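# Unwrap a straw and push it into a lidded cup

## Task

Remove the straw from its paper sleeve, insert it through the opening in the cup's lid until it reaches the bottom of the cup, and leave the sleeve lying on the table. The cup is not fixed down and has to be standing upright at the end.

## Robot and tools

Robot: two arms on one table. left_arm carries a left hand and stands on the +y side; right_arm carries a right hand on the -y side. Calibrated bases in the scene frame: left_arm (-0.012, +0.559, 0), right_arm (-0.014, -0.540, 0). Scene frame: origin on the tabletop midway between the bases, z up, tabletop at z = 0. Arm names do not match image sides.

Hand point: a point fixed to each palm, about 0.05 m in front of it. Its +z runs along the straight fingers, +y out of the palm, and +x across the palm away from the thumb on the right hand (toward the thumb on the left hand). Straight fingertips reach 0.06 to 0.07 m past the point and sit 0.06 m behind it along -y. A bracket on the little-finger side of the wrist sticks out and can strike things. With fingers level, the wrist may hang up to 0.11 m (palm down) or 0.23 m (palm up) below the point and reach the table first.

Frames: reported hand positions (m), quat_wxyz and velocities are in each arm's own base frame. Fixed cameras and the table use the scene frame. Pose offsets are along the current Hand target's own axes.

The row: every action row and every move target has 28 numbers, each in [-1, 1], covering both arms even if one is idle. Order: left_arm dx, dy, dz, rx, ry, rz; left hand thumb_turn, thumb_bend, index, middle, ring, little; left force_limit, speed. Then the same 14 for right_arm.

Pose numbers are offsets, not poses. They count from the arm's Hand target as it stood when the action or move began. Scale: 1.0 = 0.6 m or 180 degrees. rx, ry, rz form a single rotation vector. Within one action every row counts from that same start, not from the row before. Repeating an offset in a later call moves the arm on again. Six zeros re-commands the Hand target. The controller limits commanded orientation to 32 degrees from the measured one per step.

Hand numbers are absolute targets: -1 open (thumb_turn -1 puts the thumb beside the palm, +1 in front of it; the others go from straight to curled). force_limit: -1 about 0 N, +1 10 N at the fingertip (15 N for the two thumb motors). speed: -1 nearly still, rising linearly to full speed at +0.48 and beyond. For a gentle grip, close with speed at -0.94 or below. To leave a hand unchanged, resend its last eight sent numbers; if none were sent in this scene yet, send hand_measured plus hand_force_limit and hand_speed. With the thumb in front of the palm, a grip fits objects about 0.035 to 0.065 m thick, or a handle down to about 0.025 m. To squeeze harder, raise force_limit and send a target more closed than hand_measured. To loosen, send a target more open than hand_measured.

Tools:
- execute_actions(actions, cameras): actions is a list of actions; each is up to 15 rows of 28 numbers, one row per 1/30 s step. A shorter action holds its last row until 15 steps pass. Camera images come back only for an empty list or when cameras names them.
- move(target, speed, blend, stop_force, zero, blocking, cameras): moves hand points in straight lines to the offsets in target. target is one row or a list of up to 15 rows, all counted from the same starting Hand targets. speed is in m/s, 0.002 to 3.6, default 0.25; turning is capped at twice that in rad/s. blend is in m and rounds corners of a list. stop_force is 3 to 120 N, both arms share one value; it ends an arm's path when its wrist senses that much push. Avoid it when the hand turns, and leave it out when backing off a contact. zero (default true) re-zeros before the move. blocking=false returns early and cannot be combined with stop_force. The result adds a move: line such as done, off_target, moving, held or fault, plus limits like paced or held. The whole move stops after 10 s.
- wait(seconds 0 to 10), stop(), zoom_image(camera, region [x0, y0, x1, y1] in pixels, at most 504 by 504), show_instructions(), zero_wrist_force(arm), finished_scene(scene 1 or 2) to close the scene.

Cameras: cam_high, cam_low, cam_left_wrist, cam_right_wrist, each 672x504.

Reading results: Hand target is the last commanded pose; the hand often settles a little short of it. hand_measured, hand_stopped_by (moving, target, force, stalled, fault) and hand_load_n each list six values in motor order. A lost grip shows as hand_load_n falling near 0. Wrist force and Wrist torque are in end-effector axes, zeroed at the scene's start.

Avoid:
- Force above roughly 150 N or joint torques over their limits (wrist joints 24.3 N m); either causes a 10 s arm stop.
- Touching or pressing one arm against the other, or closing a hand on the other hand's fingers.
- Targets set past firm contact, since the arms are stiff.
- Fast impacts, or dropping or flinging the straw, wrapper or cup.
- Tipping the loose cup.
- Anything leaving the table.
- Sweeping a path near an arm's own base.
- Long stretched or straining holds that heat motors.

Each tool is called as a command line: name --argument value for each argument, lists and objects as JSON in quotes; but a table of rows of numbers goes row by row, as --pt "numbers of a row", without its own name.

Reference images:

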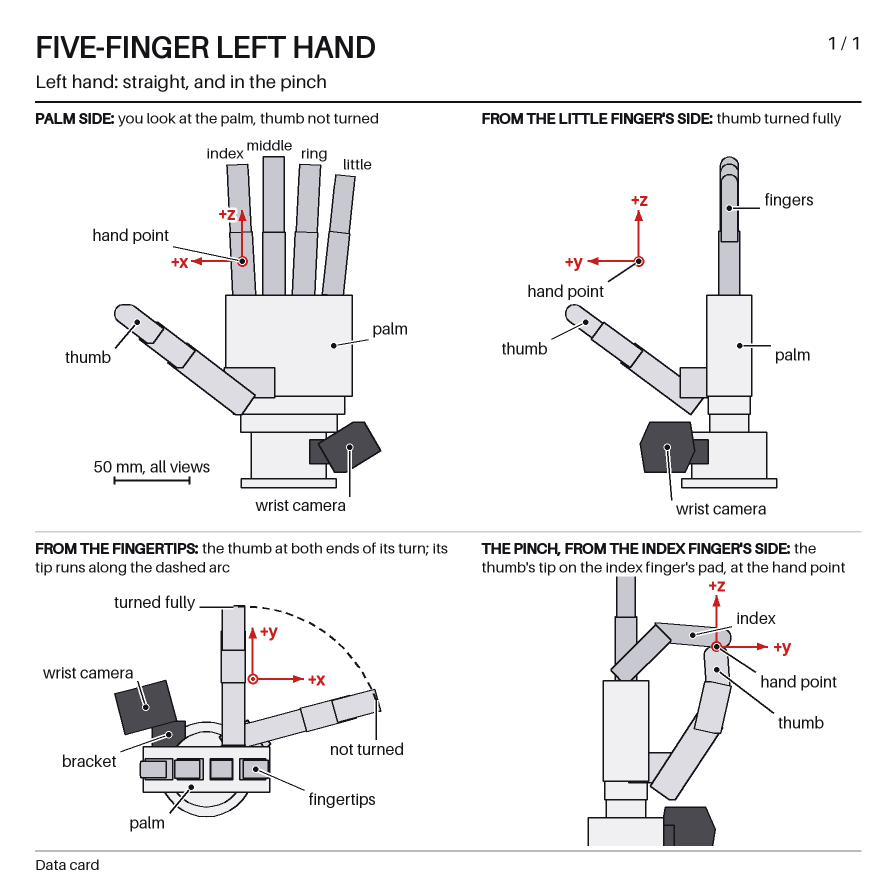

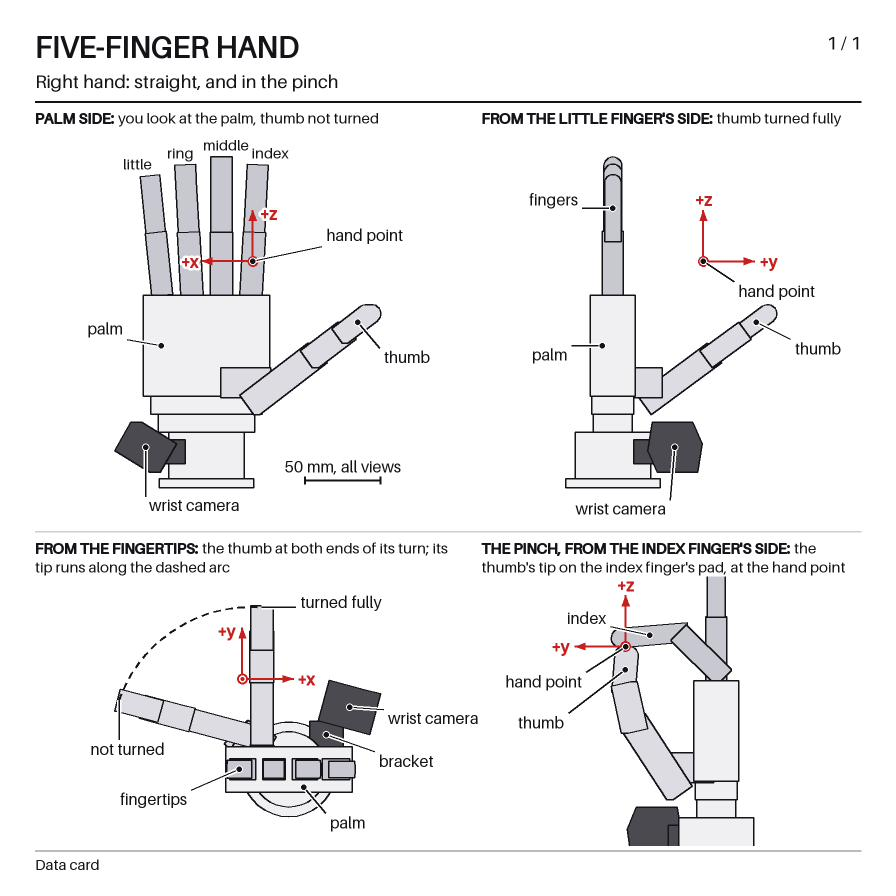

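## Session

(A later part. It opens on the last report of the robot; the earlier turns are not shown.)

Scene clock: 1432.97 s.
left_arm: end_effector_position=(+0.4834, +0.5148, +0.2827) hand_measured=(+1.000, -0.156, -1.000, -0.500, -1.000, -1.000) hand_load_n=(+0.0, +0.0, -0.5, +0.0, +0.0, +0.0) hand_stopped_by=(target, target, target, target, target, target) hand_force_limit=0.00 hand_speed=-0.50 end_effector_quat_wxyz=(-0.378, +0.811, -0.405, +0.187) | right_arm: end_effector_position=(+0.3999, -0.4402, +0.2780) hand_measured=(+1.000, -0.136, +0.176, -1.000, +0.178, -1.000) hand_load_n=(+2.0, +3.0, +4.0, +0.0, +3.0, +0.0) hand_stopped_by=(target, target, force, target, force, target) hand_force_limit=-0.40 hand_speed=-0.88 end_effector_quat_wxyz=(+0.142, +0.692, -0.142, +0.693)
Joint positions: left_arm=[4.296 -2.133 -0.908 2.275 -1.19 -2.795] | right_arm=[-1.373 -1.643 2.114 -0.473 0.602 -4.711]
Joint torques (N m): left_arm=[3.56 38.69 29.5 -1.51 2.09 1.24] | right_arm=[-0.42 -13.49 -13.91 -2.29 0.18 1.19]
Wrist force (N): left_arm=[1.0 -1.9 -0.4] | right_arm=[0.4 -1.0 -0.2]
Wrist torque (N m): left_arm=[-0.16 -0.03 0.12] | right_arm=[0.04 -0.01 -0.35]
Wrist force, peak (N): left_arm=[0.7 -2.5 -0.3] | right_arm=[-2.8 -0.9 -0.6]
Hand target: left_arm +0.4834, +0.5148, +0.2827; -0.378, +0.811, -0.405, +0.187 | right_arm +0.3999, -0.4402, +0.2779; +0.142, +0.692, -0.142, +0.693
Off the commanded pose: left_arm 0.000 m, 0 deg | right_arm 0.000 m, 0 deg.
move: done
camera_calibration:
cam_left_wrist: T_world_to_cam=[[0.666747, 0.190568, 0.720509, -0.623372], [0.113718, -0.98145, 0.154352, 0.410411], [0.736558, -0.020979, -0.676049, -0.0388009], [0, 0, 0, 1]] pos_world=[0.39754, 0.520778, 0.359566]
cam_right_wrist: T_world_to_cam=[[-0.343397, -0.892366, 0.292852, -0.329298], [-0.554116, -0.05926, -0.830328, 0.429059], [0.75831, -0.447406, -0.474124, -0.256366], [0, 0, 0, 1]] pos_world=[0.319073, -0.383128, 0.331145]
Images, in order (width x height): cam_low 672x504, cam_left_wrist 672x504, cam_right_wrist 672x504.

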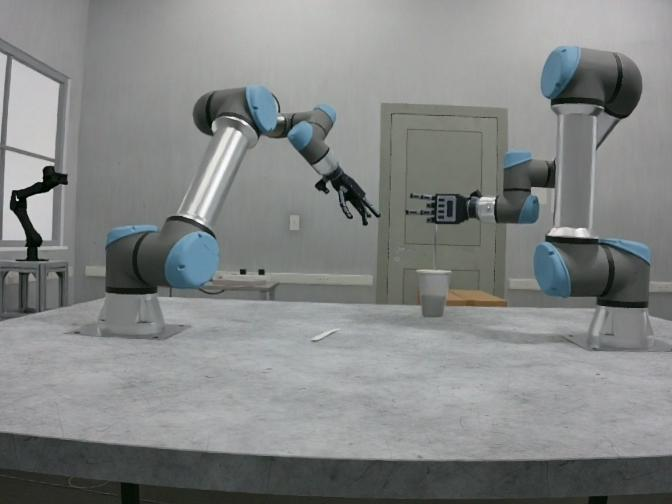

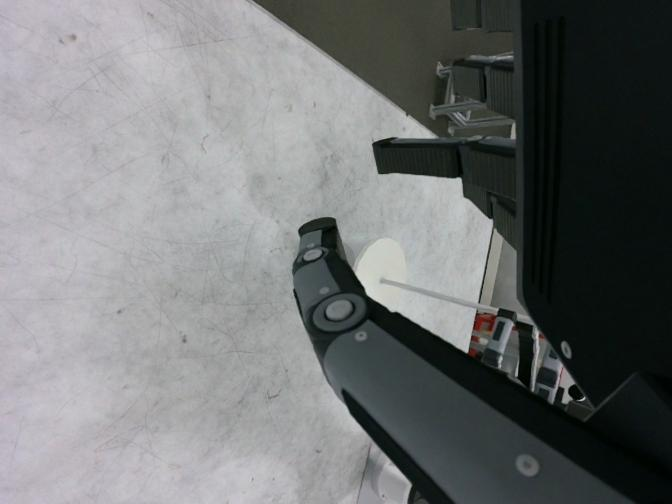

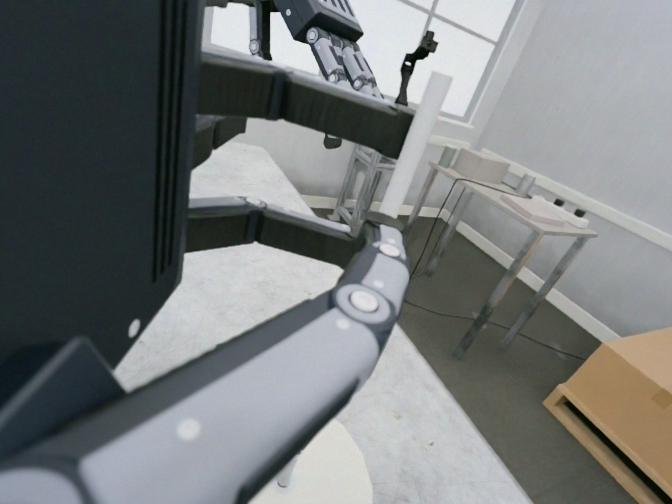

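move --target '[0,0,0,0,0,0,1,-0.155,-1,-0.5,-1,-1,0.0,-0.5,-0.035,0,0,0,0,0,1,-0.135,0.5,-1,0.5,-1,-0.4,-0.88]' --speed 0.012 --stop_force 6 --cameras '["cam_left_wrist","cam_right_wrist","cam_low"]'

zoom_image --camera "cam_left_wrist" --region '[370, 270, 398, 294]'

zoom_image --camera "cam_low" --region '[405, 220, 465, 280]'

zoom_image --camera "cam_right_wrist" --region '[350, 60, 470, 260]'

zoom_image --camera "cam_right_wrist" --region '[260, 444, 320, 504]'

Scene clock: 1489.07 s.
left_arm: end_effector_position=(+0.4834, +0.5148, +0.2827) hand_measured=(+1.000, -0.156, -1.000, -0.500, -1.000, -1.000) hand_load_n=(+0.0, +0.0, +0.0, +0.0, +0.0, +0.0) hand_stopped_by=(target, target, target, target, target, target) hand_force_limit=0.00 hand_speed=-0.50 end_effector_quat_wxyz=(-0.378, +0.811, -0.405, +0.187) | right_arm: end_effector_position=(+0.4000, -0.4402, +0.2569) hand_measured=(+1.000, -0.136, +0.178, -1.000, +0.178, -1.000) hand_load_n=(+0.5, +0.0, +0.0, +0.0, +0.0, +0.0) hand_stopped_by=(target, target, force, target, force, target) hand_force_limit=-0.40 hand_speed=-0.88 end_effector_quat_wxyz=(+0.142, +0.692, -0.142, +0.693)
Joint positions: left_arm=[4.296 -2.133 -0.908 2.275 -1.19 -2.795] | right_arm=[-1.373 -1.614 2.149 -0.536 0.602 -4.711]
Joint torques (N m): left_arm=[6 38.07 27.61 -1.33 2.39 1.52] | right_arm=[5.78 -27.02 -25.16 1.52 1.32 1.84]
Wrist force (N): left_arm=[1.0 -2.0 -0.5] | right_arm=[0.5 -0.8 -0.4]
Wrist torque (N m): left_arm=[-0.17 -0.04 0.12] | right_arm=[0.11 0.01 -0.35]
Wrist force, peak (N): left_arm=[0.7 -2.4 -0.1] | right_arm=[3.1 -1.3 -0.5]
Hand target: left_arm +0.4834, +0.5148, +0.2827; -0.378, +0.811, -0.405, +0.187 | right_arm +0.4000, -0.4402, +0.2569; +0.142, +0.692, -0.142, +0.693
Off the commanded pose: left_arm 0.000 m, 0 deg | right_arm 0.000 m, 0 deg.
move: done
camera_calibration:
cam_left_wrist: T_world_to_cam=[[0.666747, 0.190568, 0.720509, -0.623372], [0.113718, -0.98145, 0.154352, 0.410411], [0.736558, -0.020979, -0.676049, -0.0388009], [0, 0, 0, 1]] pos_world=[0.39754, 0.520778, 0.359566]
cam_right_wrist: T_world_to_cam=[[-0.343381, -0.892364, 0.292875, -0.323102], [-0.554125, -0.0592851, -0.83032, 0.411446], [0.75831, -0.447406, -0.474124, -0.266418], [0, 0, 0, 1]] pos_world=[0.319073, -0.383128, 0.309945]
Images, in order (width x height): cam_low 672x504, cam_left_wrist 672x504, cam_right_wrist 672x504.

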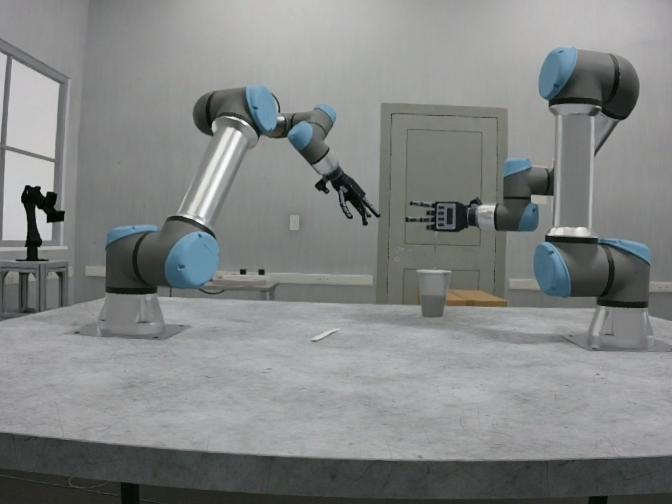

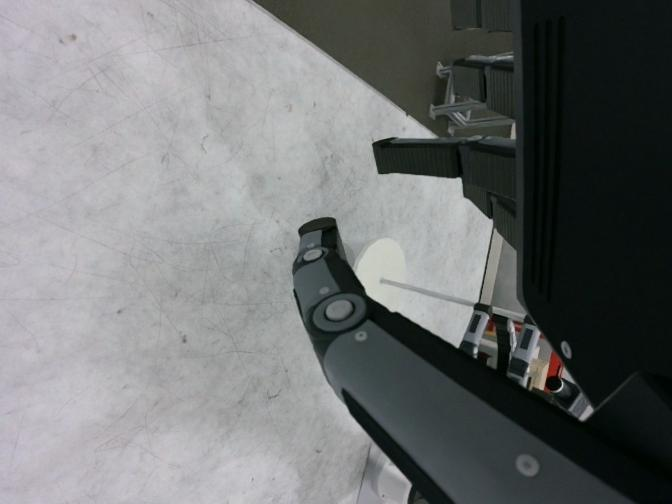

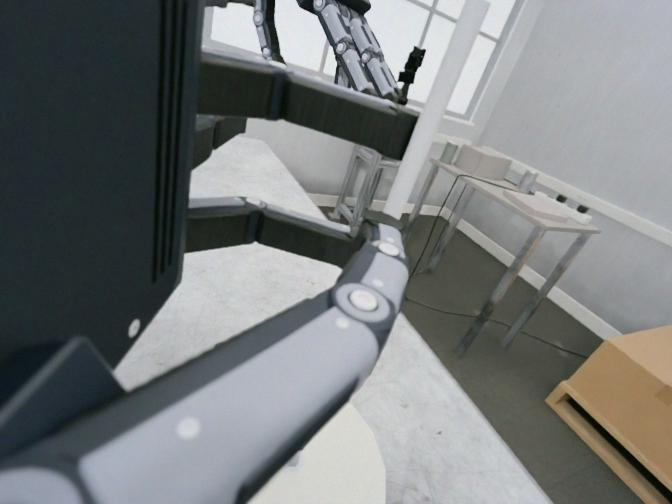

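Scaled by 18.000.

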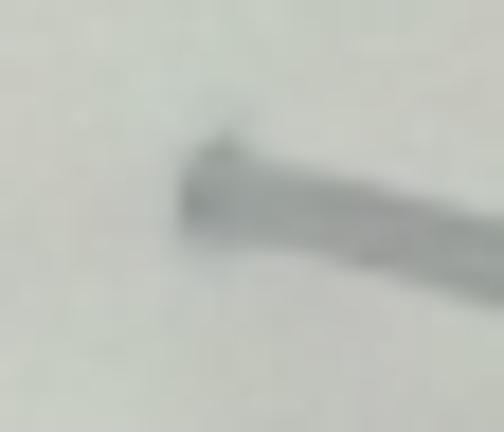

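Scaled by 8.400.

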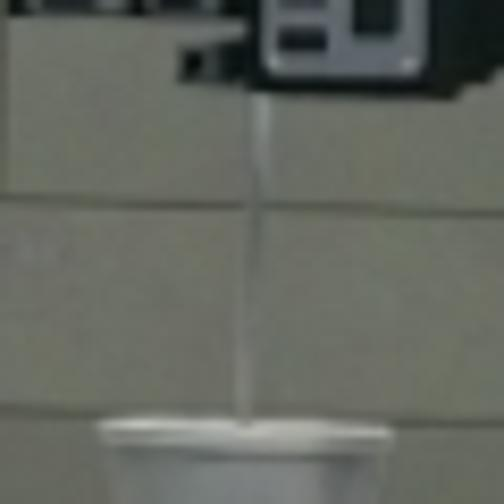

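Scaled by 2.520.

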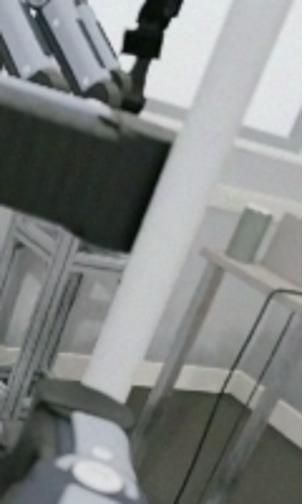

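Scaled by 8.400.

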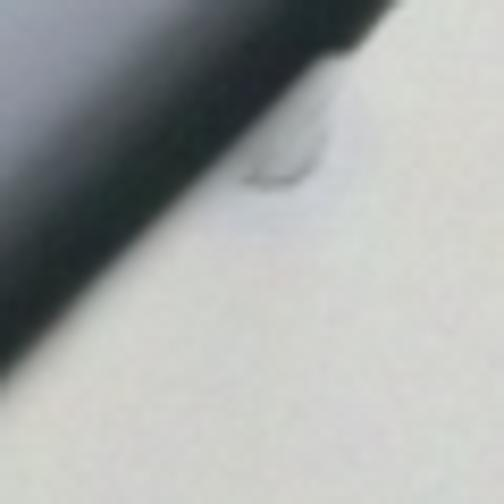

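move --target '[0,0,0,0,0,0,1,-0.155,-1,-0.5,-1,-1,0.0,-0.5,0,0,0,0,0,0,1,-0.135,0.55,-1,0.55,-1,-0.3,-0.88]' --speed 0.03

move --target '[0,0,0,0,0,0,1,-0.155,-1,-0.5,-1,-1,0.0,-0.5,0.02,0,0,0,0,0,1,-0.135,0.55,-1,0.55,-1,-0.3,-0.88]' --speed 0.03 --cameras '["cam_left_wrist","cam_right_wrist","cam_low"]'

zoom_image --camera "cam_left_wrist" --region '[370, 266, 412, 302]'

zoom_image --camera "cam_low" --region '[405, 210, 465, 280]'

zoom_image --camera "cam_right_wrist" --region '[260, 444, 320, 504]'

Scene clock: 1546.40 s.
left_arm: end_effector_position=(+0.4834, +0.5148, +0.2827) hand_measured=(+1.000, -0.156, -1.000, -0.500, -1.000, -1.000) hand_load_n=(-0.5, +0.0, +0.0, +0.0, +0.0, +0.0) hand_stopped_by=(target, target, target, target, target, target) hand_force_limit=0.00 hand_speed=-0.50 end_effector_quat_wxyz=(-0.378, +0.811, -0.405, +0.187) | right_arm: end_effector_position=(+0.4000, -0.4402, +0.2569) hand_measured=(+1.000, -0.136, +0.254, -1.000, +0.550, -1.000) hand_load_n=(+0.0, +1.0, +4.0, +0.0, +0.0, +0.0) hand_stopped_by=(target, target, force, target, target, target) hand_force_limit=-0.30 hand_speed=-0.88 end_effector_quat_wxyz=(+0.142, +0.692, -0.142, +0.693)
Joint positions: left_arm=[4.296 -2.133 -0.908 2.275 -1.19 -2.795] | right_arm=[-1.373 -1.614 2.149 -0.536 0.602 -4.711]
Joint torques (N m): left_arm=[6.4 36.81 27.85 -1.29 2.08 1.2] | right_arm=[6.07 -26.27 -25.18 1.53 1.31 1.83]
Wrist force (N): left_arm=[0.9 -1.9 -0.2] | right_arm=[0.6 -0.8 -0.6]
Wrist torque (N m): left_arm=[-0.18 -0.01 0.12] | right_arm=[0.12 0.00 -0.33]
Wrist force, peak (N): left_arm=[1.1 -2.4 -0.1] | right_arm=[0.6 -1.1 -0.4]
Hand target: left_arm +0.4834, +0.5148, +0.2827; -0.378, +0.811, -0.405, +0.187 | right_arm +0.4000, -0.4402, +0.2569; +0.142, +0.692, -0.142, +0.693
Off the commanded pose: left_arm 0.000 m, 0 deg | right_arm 0.000 m, 0 deg.
move: done

Scene clock: 1547.17 s.
left_arm: end_effector_position=(+0.4834, +0.5148, +0.2827) hand_measured=(+1.000, -0.156, -1.000, -0.500, -1.000, -1.000) hand_load_n=(+0.0, +0.0, +0.0, +0.0, +0.0, +0.0) hand_stopped_by=(target, target, target, target, target, target) hand_force_limit=0.00 hand_speed=-0.50 end_effector_quat_wxyz=(-0.378, +0.811, -0.405, +0.187) | right_arm: end_effector_position=(+0.3999, -0.4402, +0.2691) hand_measured=(+1.000, -0.136, +0.254, -1.000, +0.550, -1.000) hand_load_n=(+0.0, +0.5, +3.5, +0.0, +0.0, +0.0) hand_stopped_by=(target, target, force, target, target, target) hand_force_limit=-0.30 hand_speed=-0.88 end_effector_quat_wxyz=(+0.142, +0.692, -0.142, +0.693) end_effector_velocity=(+0.000, +0.000, -0.001) end_effector_angular_velocity=(+0.000, -0.001, +0.000)
Joint positions: left_arm=[4.296 -2.133 -0.908 2.275 -1.19 -2.795] | right_arm=[-1.373 -1.631 2.129 -0.5 0.602 -4.711]
Joint velocities: left_arm=[within noise] | right_arm=[0 0.001 0.002 -0.005 0 0.001]
Joint torques (N m): left_arm=[6.41 38.6 28.75 -1.68 2.25 1.32] | right_arm=[-1.26 -6.16 -11.48 -3.74 -0.53 0.03]
Wrist force (N): left_arm=[0.6 -1.9 -0.4] | right_arm=[0.4 -0.9 -0.2]
Wrist torque (N m): left_arm=[-0.15 0.02 0.09] | right_arm=[0.08 0.01 -0.35]
Wrist force, peak (N): left_arm=[1.0 -2.3 -0.6] | right_arm=[0.4 -1.1 -0.4]
Hand target: left_arm +0.4834, +0.5148, +0.2827; -0.378, +0.811, -0.405, +0.187 | right_arm +0.3999, -0.4402, +0.2689; +0.142, +0.692, -0.142, +0.693
Off the commanded pose: left_arm 0.000 m, 0 deg | right_arm 0.000 m, 0 deg.
move: done
camera_calibration:
cam_left_wrist: T_world_to_cam=[[0.666747, 0.190568, 0.720509, -0.623372], [0.113718, -0.98145, 0.154352, 0.410411], [0.736558, -0.020979, -0.676049, -0.0388009], [0, 0, 0, 1]] pos_world=[0.39754, 0.520778, 0.359566]
cam_right_wrist: T_world_to_cam=[[-0.343413, -0.89237, 0.29282, -0.326649], [-0.553999, -0.0592903, -0.830404, 0.421562], [0.758389, -0.447393, -0.474011, -0.26069], [0, 0, 0, 1]] pos_world=[0.319074, -0.383128, 0.322146]
Images, in order (width x height): cam_low 672x504, cam_left_wrist 672x504, cam_right_wrist 672x504.

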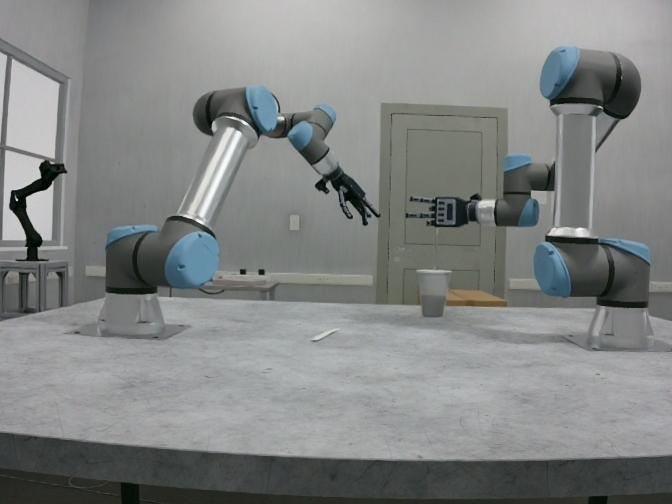

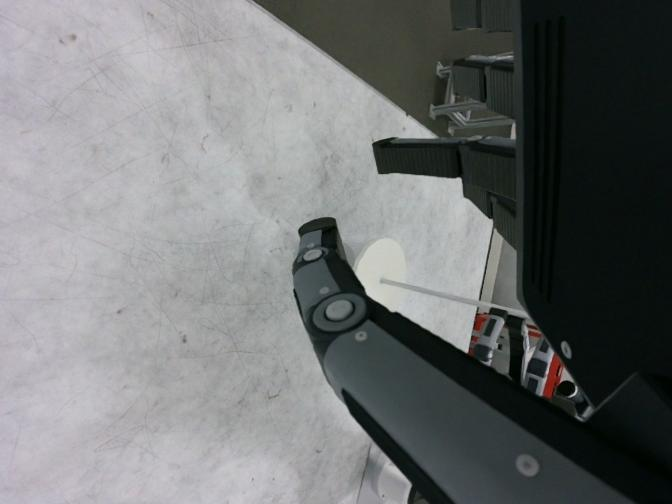

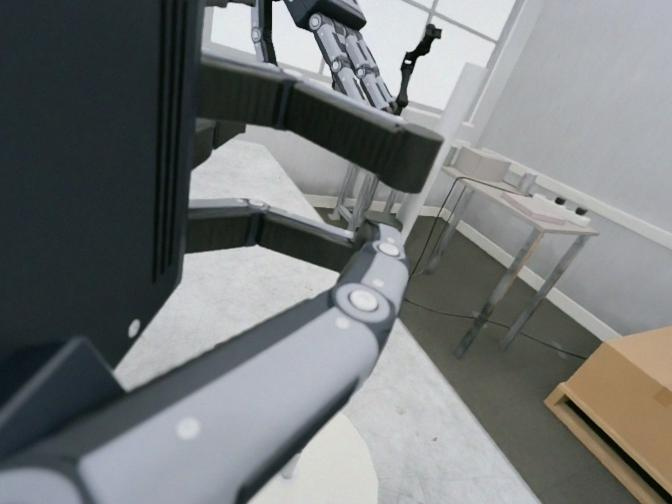

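Scaled by 12.000.

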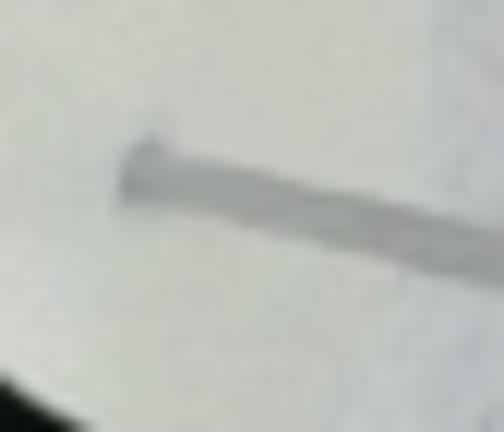

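Scaled by 7.200.

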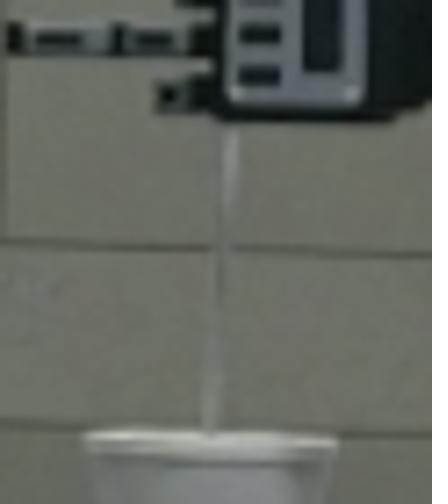

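Scaled by 8.400.

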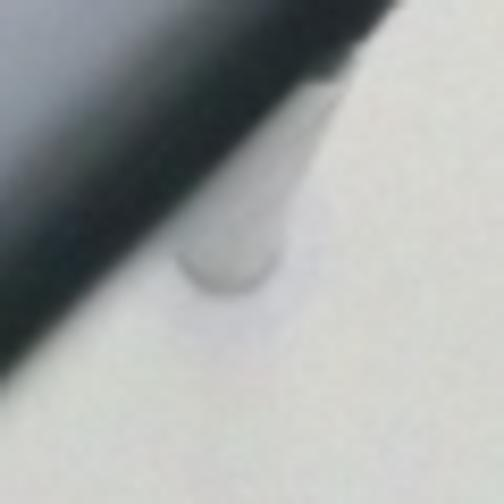

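move --target '[0,0,0,0,0,0,1,-0.155,-1,-0.5,-1,-1,0.0,-0.5,0,0,0,0,0,0,1,-0.135,-0.2,-1,-0.2,-1,-0.3,-0.8]' --speed 0.03 --cameras '["cam_left_wrist","cam_right_wrist","cam_low"]'

zoom_image --camera "cam_low" --region '[405, 190, 475, 280]'

zoom_image --camera "cam_left_wrist" --region '[360, 250, 560, 390]'

Scene clock: 1584.37 s.
left_arm: end_effector_position=(+0.4834, +0.5148, +0.2827) hand_measured=(+1.000, -0.156, -1.000, -0.500, -1.000, -1.000) hand_load_n=(+0.0, +0.0, +0.0, +0.0, +0.0, +0.0) hand_stopped_by=(target, target, target, target, target, target) hand_force_limit=0.00 hand_speed=-0.50 end_effector_quat_wxyz=(-0.378, +0.811, -0.405, +0.187) | right_arm: end_effector_position=(+0.3999, -0.4402, +0.2689) hand_measured=(+1.000, -0.136, -0.200, -1.000, -0.200, -1.000) hand_load_n=(+0.5, +0.0, +0.0, +0.0, +0.0, +0.0) hand_stopped_by=(target, target, target, target, target, target) hand_force_limit=-0.30 hand_speed=-0.80 end_effector_quat_wxyz=(+0.142, +0.692, -0.142, +0.693)
Joint positions: left_arm=[4.296 -2.133 -0.908 2.275 -1.19 -2.795] | right_arm=[-1.373 -1.631 2.129 -0.5 0.602 -4.711]
Joint torques (N m): left_arm=[7.58 38.05 27.12 -1.48 2.11 1.33] | right_arm=[-6.36 -7.38 -12.65 -3.75 -1.46 -0.13]
Wrist force (N): left_arm=[0.9 -2.2 -0.6] | right_arm=[0.5 -0.9 -0.4]
Wrist torque (N m): left_arm=[-0.19 -0.03 0.12] | right_arm=[0.08 -0.01 -0.35]
Wrist force, peak (N): left_arm=[1.1 -2.3 -0.5] | right_arm=[0.6 -1.3 -0.4]
Hand target: left_arm +0.4834, +0.5148, +0.2827; -0.378, +0.811, -0.405, +0.187 | right_arm +0.3999, -0.4402, +0.2689; +0.142, +0.692, -0.142, +0.693
Off the commanded pose: left_arm 0.000 m, 0 deg | right_arm 0.000 m, 0 deg.
move: done
camera_calibration:
cam_left_wrist: T_world_to_cam=[[0.666747, 0.190568, 0.720509, -0.623372], [0.113718, -0.98145, 0.154352, 0.410411], [0.736558, -0.020979, -0.676049, -0.0388009], [0, 0, 0, 1]] pos_world=[0.39754, 0.520778, 0.359566]
cam_right_wrist: T_world_to_cam=[[-0.343381, -0.892364, 0.292875, -0.326616], [-0.554125, -0.0592851, -0.83032, 0.42141], [0.75831, -0.447406, -0.474124, -0.260728], [0, 0, 0, 1]] pos_world=[0.319073, -0.383128, 0.321945]
Images, in order (width x height): cam_low 672x504, cam_left_wrist 672x504, cam_right_wrist 672x504.

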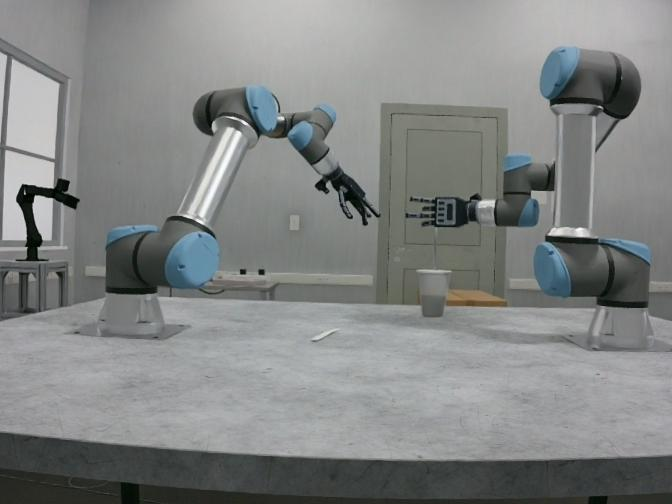

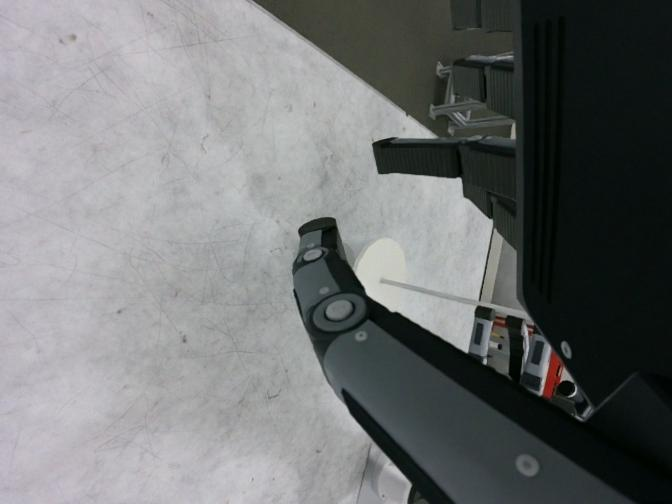

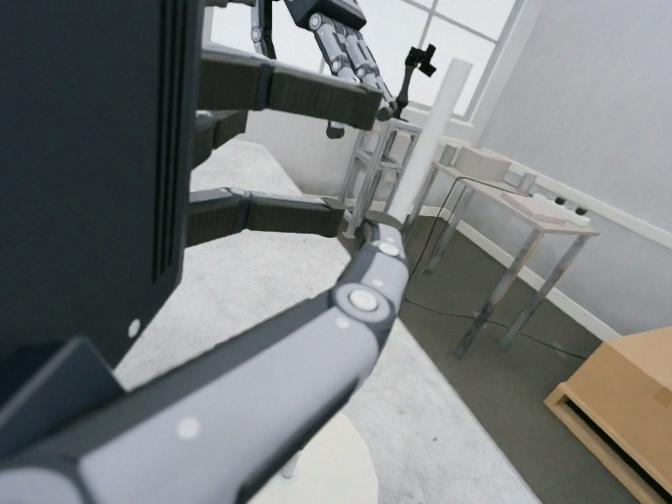

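Scaled by 5.600.

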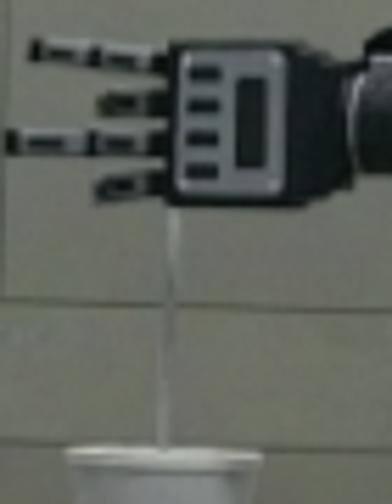

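Scaled by 2.520.

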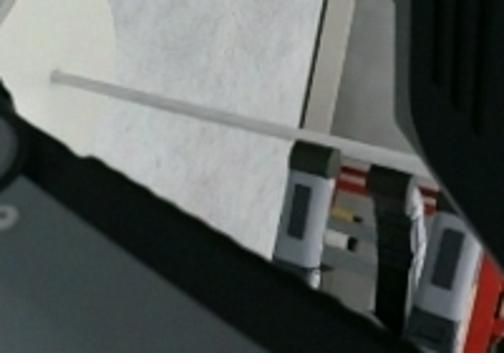

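move --target '[0,0,0,0,0,0,1,-0.155,-1,-0.5,-1,-1,0.0,-0.5,0,0.0075,0,0,0,0,1,-0.135,-0.2,-1,-0.2,-1,-0.3,-0.8]' --speed 0.02

move --target '[0,0,0,0,0,0,1,-0.155,-1,-0.5,-1,-1,0.0,-0.5,0,0,0,0,0,0,1,-0.135,0.5,-1,0.5,-1,-0.2,-0.86]' --speed 0.02 --cameras '["cam_left_wrist","cam_right_wrist","cam_low"]'

zoom_image --camera "cam_low" --region '[405, 190, 475, 280]'

zoom_image --camera "cam_left_wrist" --region '[360, 250, 560, 390]'

Scene clock: 1599.87 s.
left_arm: end_effector_position=(+0.4834, +0.5148, +0.2827) hand_measured=(+1.000, -0.156, -1.000, -0.500, -1.000, -1.000) hand_load_n=(+0.0, +0.0, +0.0, +0.0, +0.0, +0.0) hand_stopped_by=(target, target, target, target, target, target) hand_force_limit=0.00 hand_speed=-0.50 end_effector_quat_wxyz=(-0.378, +0.811, -0.405, +0.187) | right_arm: end_effector_position=(+0.3981, -0.4445, +0.2689) hand_measured=(+1.000, -0.136, -0.200, -1.000, -0.200, -1.000) hand_load_n=(+0.5, +0.0, +0.0, +0.0, +0.0, -0.5) hand_stopped_by=(target, target, target, target, target, target) hand_force_limit=-0.30 hand_speed=-0.80 end_effector_quat_wxyz=(+0.142, +0.692, -0.142, +0.693)
Joint positions: left_arm=[4.296 -2.133 -0.908 2.275 -1.19 -2.795] | right_arm=[-1.381 -1.624 2.123 -0.5 0.594 -4.711]
Joint torques (N m): left_arm=[8.03 37.35 27.24 -1.43 2.16 1.38] | right_arm=[3.51 -15.46 -20.01 -3.5 -0.19 2.05]
Wrist force (N): left_arm=[1.0 -1.9 -0.4] | right_arm=[0.5 -0.8 -0.5]
Wrist torque (N m): left_arm=[-0.16 -0.03 0.11] | right_arm=[0.10 0.00 -0.35]
Wrist force, peak (N): left_arm=[1.1 -2.2 -0.5] | right_arm=[0.5 -1.0 -0.6]
Hand target: left_arm +0.4834, +0.5148, +0.2827; -0.378, +0.811, -0.405, +0.187 | right_arm +0.3982, -0.4444, +0.2689; +0.142, +0.692, -0.142, +0.693
Off the commanded pose: left_arm 0.000 m, 0 deg | right_arm 0.000 m, 0 deg.
move: done

Scene clock: 1601.13 s.
left_arm: end_effector_position=(+0.4834, +0.5148, +0.2827) hand_measured=(+1.000, -0.156, -1.000, -0.500, -1.000, -1.000) hand_load_n=(+0.0, +0.0, +0.0, +0.0, +0.0, +0.0) hand_stopped_by=(target, target, target, target, target, target) hand_force_limit=0.00 hand_speed=-0.50 end_effector_quat_wxyz=(-0.378, +0.811, -0.405, +0.187) | right_arm: end_effector_position=(+0.3982, -0.4444, +0.2689) hand_measured=(+1.000, -0.136, +0.174, -1.000, +0.186, -1.000) hand_load_n=(+0.5, +5.5, +5.5, +0.0, +7.0, +0.0) hand_stopped_by=(target, target, force, target, force, target) hand_force_limit=-0.20 hand_speed=-0.86 end_effector_quat_wxyz=(+0.142, +0.692, -0.142, +0.693)
Joint positions: left_arm=[4.296 -2.133 -0.908 2.275 -1.19 -2.795] | right_arm=[-1.381 -1.625 2.123 -0.5 0.594 -4.711]
Joint torques (N m): left_arm=[8.32 39.14 27.74 -1.19 2.53 1.35] | right_arm=[6.67 -26.45 -12.93 -2.24 1.48 1.69]
Wrist force (N): left_arm=[0.9 -1.9 -0.3] | right_arm=[0.1 -0.8 -1.1]
Wrist torque (N m): left_arm=[-0.17 -0.02 0.12] | right_arm=[0.10 -0.03 -0.38]
Wrist force, peak (N): left_arm=[1.1 -2.2 -0.5] | right_arm=[0.5 -0.9 -1.3]
Hand target: left_arm +0.4834, +0.5148, +0.2827; -0.378, +0.811, -0.405, +0.187 | right_arm +0.3982, -0.4444, +0.2689; +0.142, +0.692, -0.142, +0.693
Off the commanded pose: left_arm 0.000 m, 0 deg | right_arm 0.000 m, 0 deg.
move: done
camera_calibration:
cam_left_wrist: T_world_to_cam=[[0.666747, 0.190568, 0.720509, -0.623372], [0.113718, -0.98145, 0.154352, 0.410411], [0.736558, -0.020979, -0.676049, -0.0388009], [0, 0, 0, 1]] pos_world=[0.39754, 0.520778, 0.359566]
cam_right_wrist: T_world_to_cam=[[-0.343381, -0.892364, 0.292875, -0.330948], [-0.554125, -0.0592851, -0.83032, 0.420219], [0.75831, -0.447406, -0.474124, -0.261318], [0, 0, 0, 1]] pos_world=[0.317373, -0.387328, 0.321945]
Images, in order (width x height): cam_low 672x504, cam_left_wrist 672x504, cam_right_wrist 672x504.

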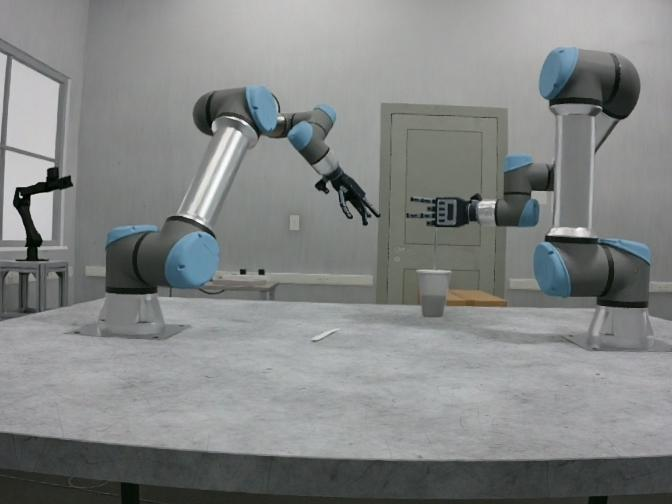

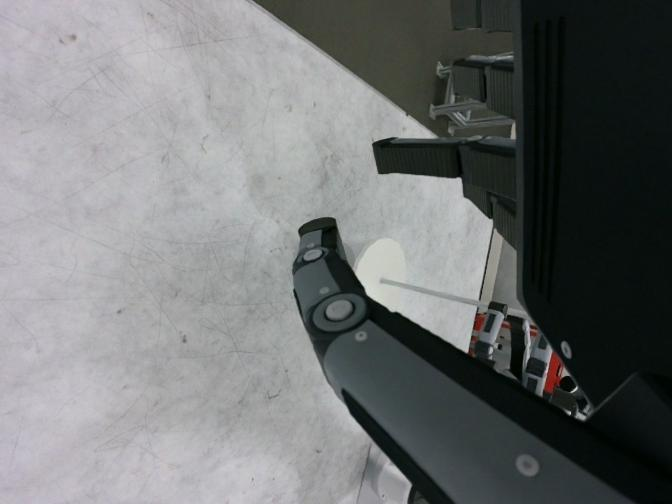

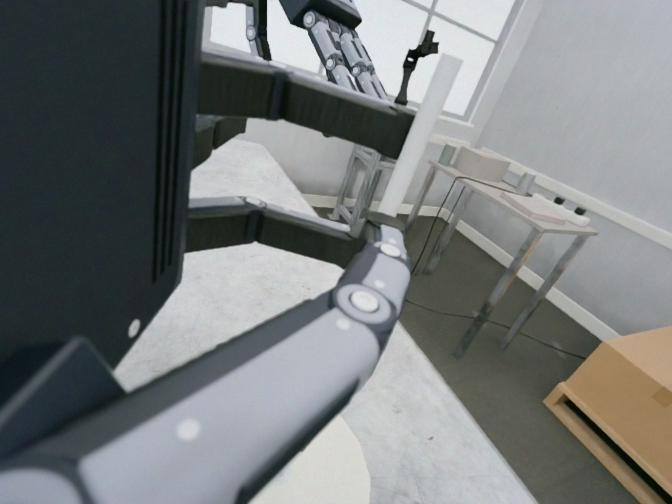

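Scaled by 5.600.

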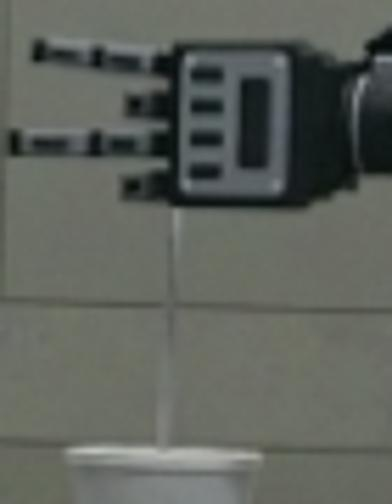

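Scaled by 2.520.

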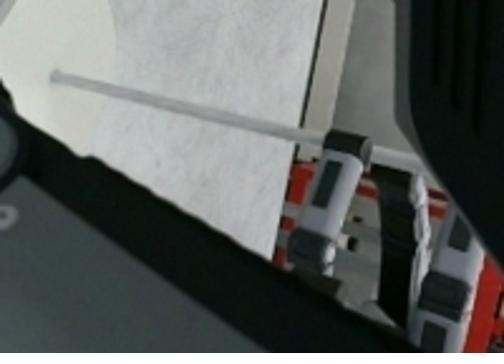

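move --target '[0,0,0,0,0,0,1,-0.155,-1,-0.5,-1,-1,0.0,-0.5,-0.03,0,0,0,0,0,1,-0.135,0.5,-1,0.5,-1,-0.2,-0.86]' --speed 0.012 --stop_force 5 --cameras '["cam_right_wrist"]'

Scene clock: 1609.43 s.
left_arm: end_effector_position=(+0.4834, +0.5148, +0.2827) hand_measured=(+1.000, -0.156, -1.000, -0.500, -1.000, -1.000) hand_load_n=(+0.0, -0.5, +0.0, +0.0, +0.0, +0.0) hand_stopped_by=(target, target, target, target, target, target) hand_force_limit=0.00 hand_speed=-0.50 end_effector_quat_wxyz=(-0.378, +0.811, -0.405, +0.187) | right_arm: end_effector_position=(+0.3982, -0.4444, +0.2509) hand_measured=(+1.000, -0.136, +0.174, -1.000, +0.186, -1.000) hand_load_n=(+0.5, +6.0, +6.0, +0.0, +6.5, +0.0) hand_stopped_by=(target, target, force, target, force, target) hand_force_limit=-0.20 hand_speed=-0.86 end_effector_quat_wxyz=(+0.142, +0.692, -0.142, +0.693)
Joint positions: left_arm=[4.296 -2.133 -0.908 2.275 -1.19 -2.795] | right_arm=[-1.381 -1.599 2.153 -0.555 0.594 -4.711]
Joint torques (N m): left_arm=[7.52 37.77 26.16 -1.47 2.33 1.2] | right_arm=[6.63 -25.37 -24.47 1.61 1.74 1.89]
Wrist force (N): left_arm=[0.8 -2.0 -0.5] | right_arm=[2.3 -0.9 -1.0]
Wrist torque (N m): left_arm=[-0.16 0.00 0.10] | right_arm=[0.11 -0.05 -0.33]
Wrist force, peak (N): left_arm=[0.9 -2.4 -0.2] | right_arm=[4.0 -1.0 -1.1]
Hand target: left_arm +0.4834, +0.5148, +0.2827; -0.378, +0.811, -0.405, +0.187 | right_arm +0.3982, -0.4444, +0.2509; +0.142, +0.692, -0.142, +0.693
Off the commanded pose: left_arm 0.000 m, 0 deg | right_arm 0.000 m, 0 deg.
move: done
camera_calibration:
cam_right_wrist: T_world_to_cam=[[-0.343381, -0.892364, 0.292875, -0.325676], [-0.554125, -0.0592851, -0.83032, 0.405273], [0.75831, -0.447406, -0.474124, -0.269853], [0, 0, 0, 1]] pos_world=[0.317373, -0.387328, 0.303945]
Images, in order (width x height): cam_right_wrist 672x504.

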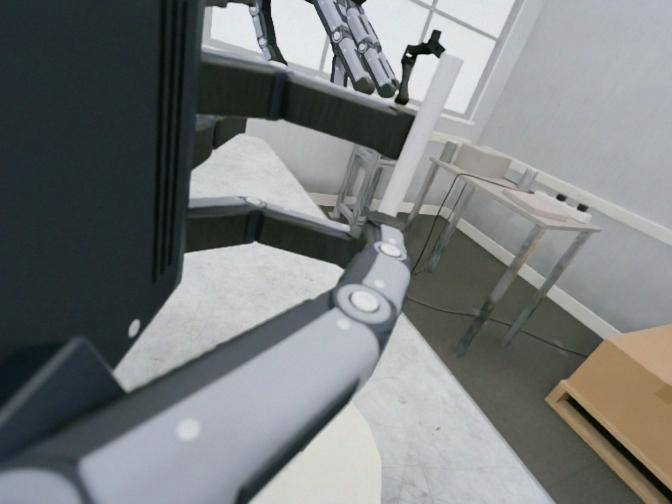

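move --target '[0,0,0,0,0,0,1,-0.155,-1,-0.5,-1,-1,0.0,-0.5,-0.1,-0.0035,0,0,0,0,1,-0.135,0.5,-1,0.5,-1,-0.2,-0.86]' --speed 0.015 --stop_force 6 --cameras '["cam_right_wrist","cam_low","cam_left_wrist"]'

zoom_image --camera "cam_low" --region '[400, 210, 480, 330]'

Scene clock: 1626.63 s.
left_arm: end_effector_position=(+0.4834, +0.5148, +0.2827) hand_measured=(+1.000, -0.156, -1.000, -0.500, -1.000, -1.000) hand_load_n=(+0.0, +0.0, +0.0, -0.5, +0.0, +0.0) hand_stopped_by=(target, target, target, target, target, target) hand_force_limit=0.00 hand_speed=-0.50 end_effector_quat_wxyz=(-0.378, +0.811, -0.405, +0.187) | right_arm: end_effector_position=(+0.3991, -0.4424, +0.1909) hand_measured=(+1.000, -0.136, +0.174, -1.000, +0.186, -1.000) hand_load_n=(-0.5, +5.5, +6.0, +0.0, +5.0, +0.0) hand_stopped_by=(target, target, force, target, force, target) hand_force_limit=-0.20 hand_speed=-0.86 end_effector_quat_wxyz=(+0.142, +0.692, -0.142, +0.693)
Joint positions: left_arm=[4.296 -2.133 -0.908 2.275 -1.19 -2.795] | right_arm=[-1.377 -1.497 2.239 -0.744 0.598 -4.711]
Joint torques (N m): left_arm=[6.58 37.76 25.32 -1.41 2.2 1.22] | right_arm=[4.69 -28.7 -21.23 1.54 1.11 1.71]
Wrist force (N): left_arm=[0.9 -1.9 -0.6] | right_arm=[1.2 -0.5 -1.0]
Wrist torque (N m): left_arm=[-0.14 -0.02 0.11] | right_arm=[0.10 0.04 -0.39]
Wrist force, peak (N): left_arm=[1.0 -2.3 -0.7] | right_arm=[4.0 -0.9 -0.8]
Hand target: left_arm +0.4834, +0.5148, +0.2827; -0.378, +0.811, -0.405, +0.187 | right_arm +0.3991, -0.4424, +0.1909; +0.142, +0.692, -0.142, +0.693
Off the commanded pose: left_arm 0.000 m, 0 deg | right_arm 0.000 m, 0 deg.
move: done
camera_calibration:
cam_left_wrist: T_world_to_cam=[[0.666747, 0.190568, 0.720509, -0.623372], [0.113718, -0.98145, 0.154352, 0.410411], [0.736558, -0.020979, -0.676049, -0.0388009], [0, 0, 0, 1]] pos_world=[0.39754, 0.520778, 0.359566]
cam_right_wrist: T_world_to_cam=[[-0.343381, -0.892364, 0.292875, -0.30601], [-0.554125, -0.0592851, -0.83032, 0.356072], [0.75831, -0.447406, -0.474124, -0.298088], [0, 0, 0, 1]] pos_world=[0.318273, -0.385328, 0.243945]
Images, in order (width x height): cam_low 672x504, cam_left_wrist 672x504, cam_right_wrist 672x504.

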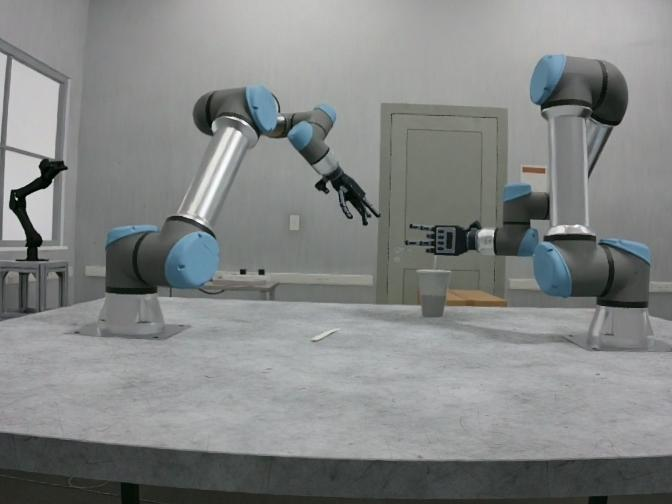

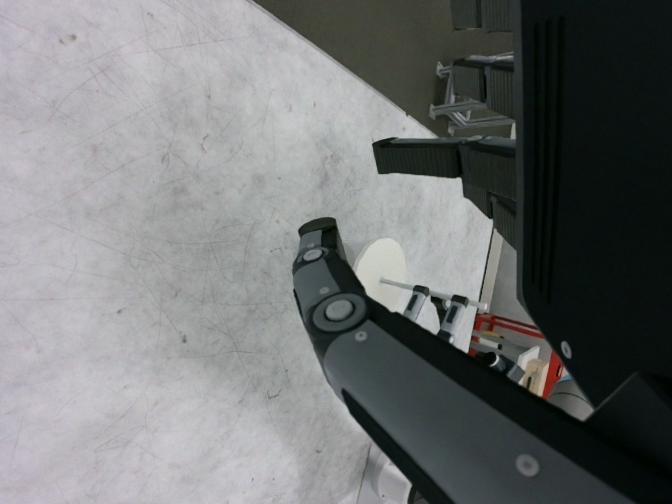

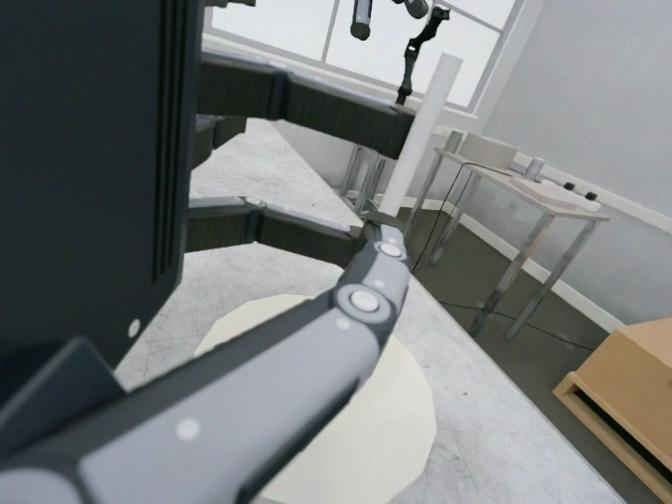

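Scaled by 4.200.

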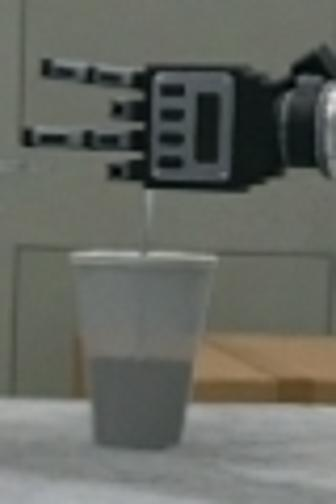

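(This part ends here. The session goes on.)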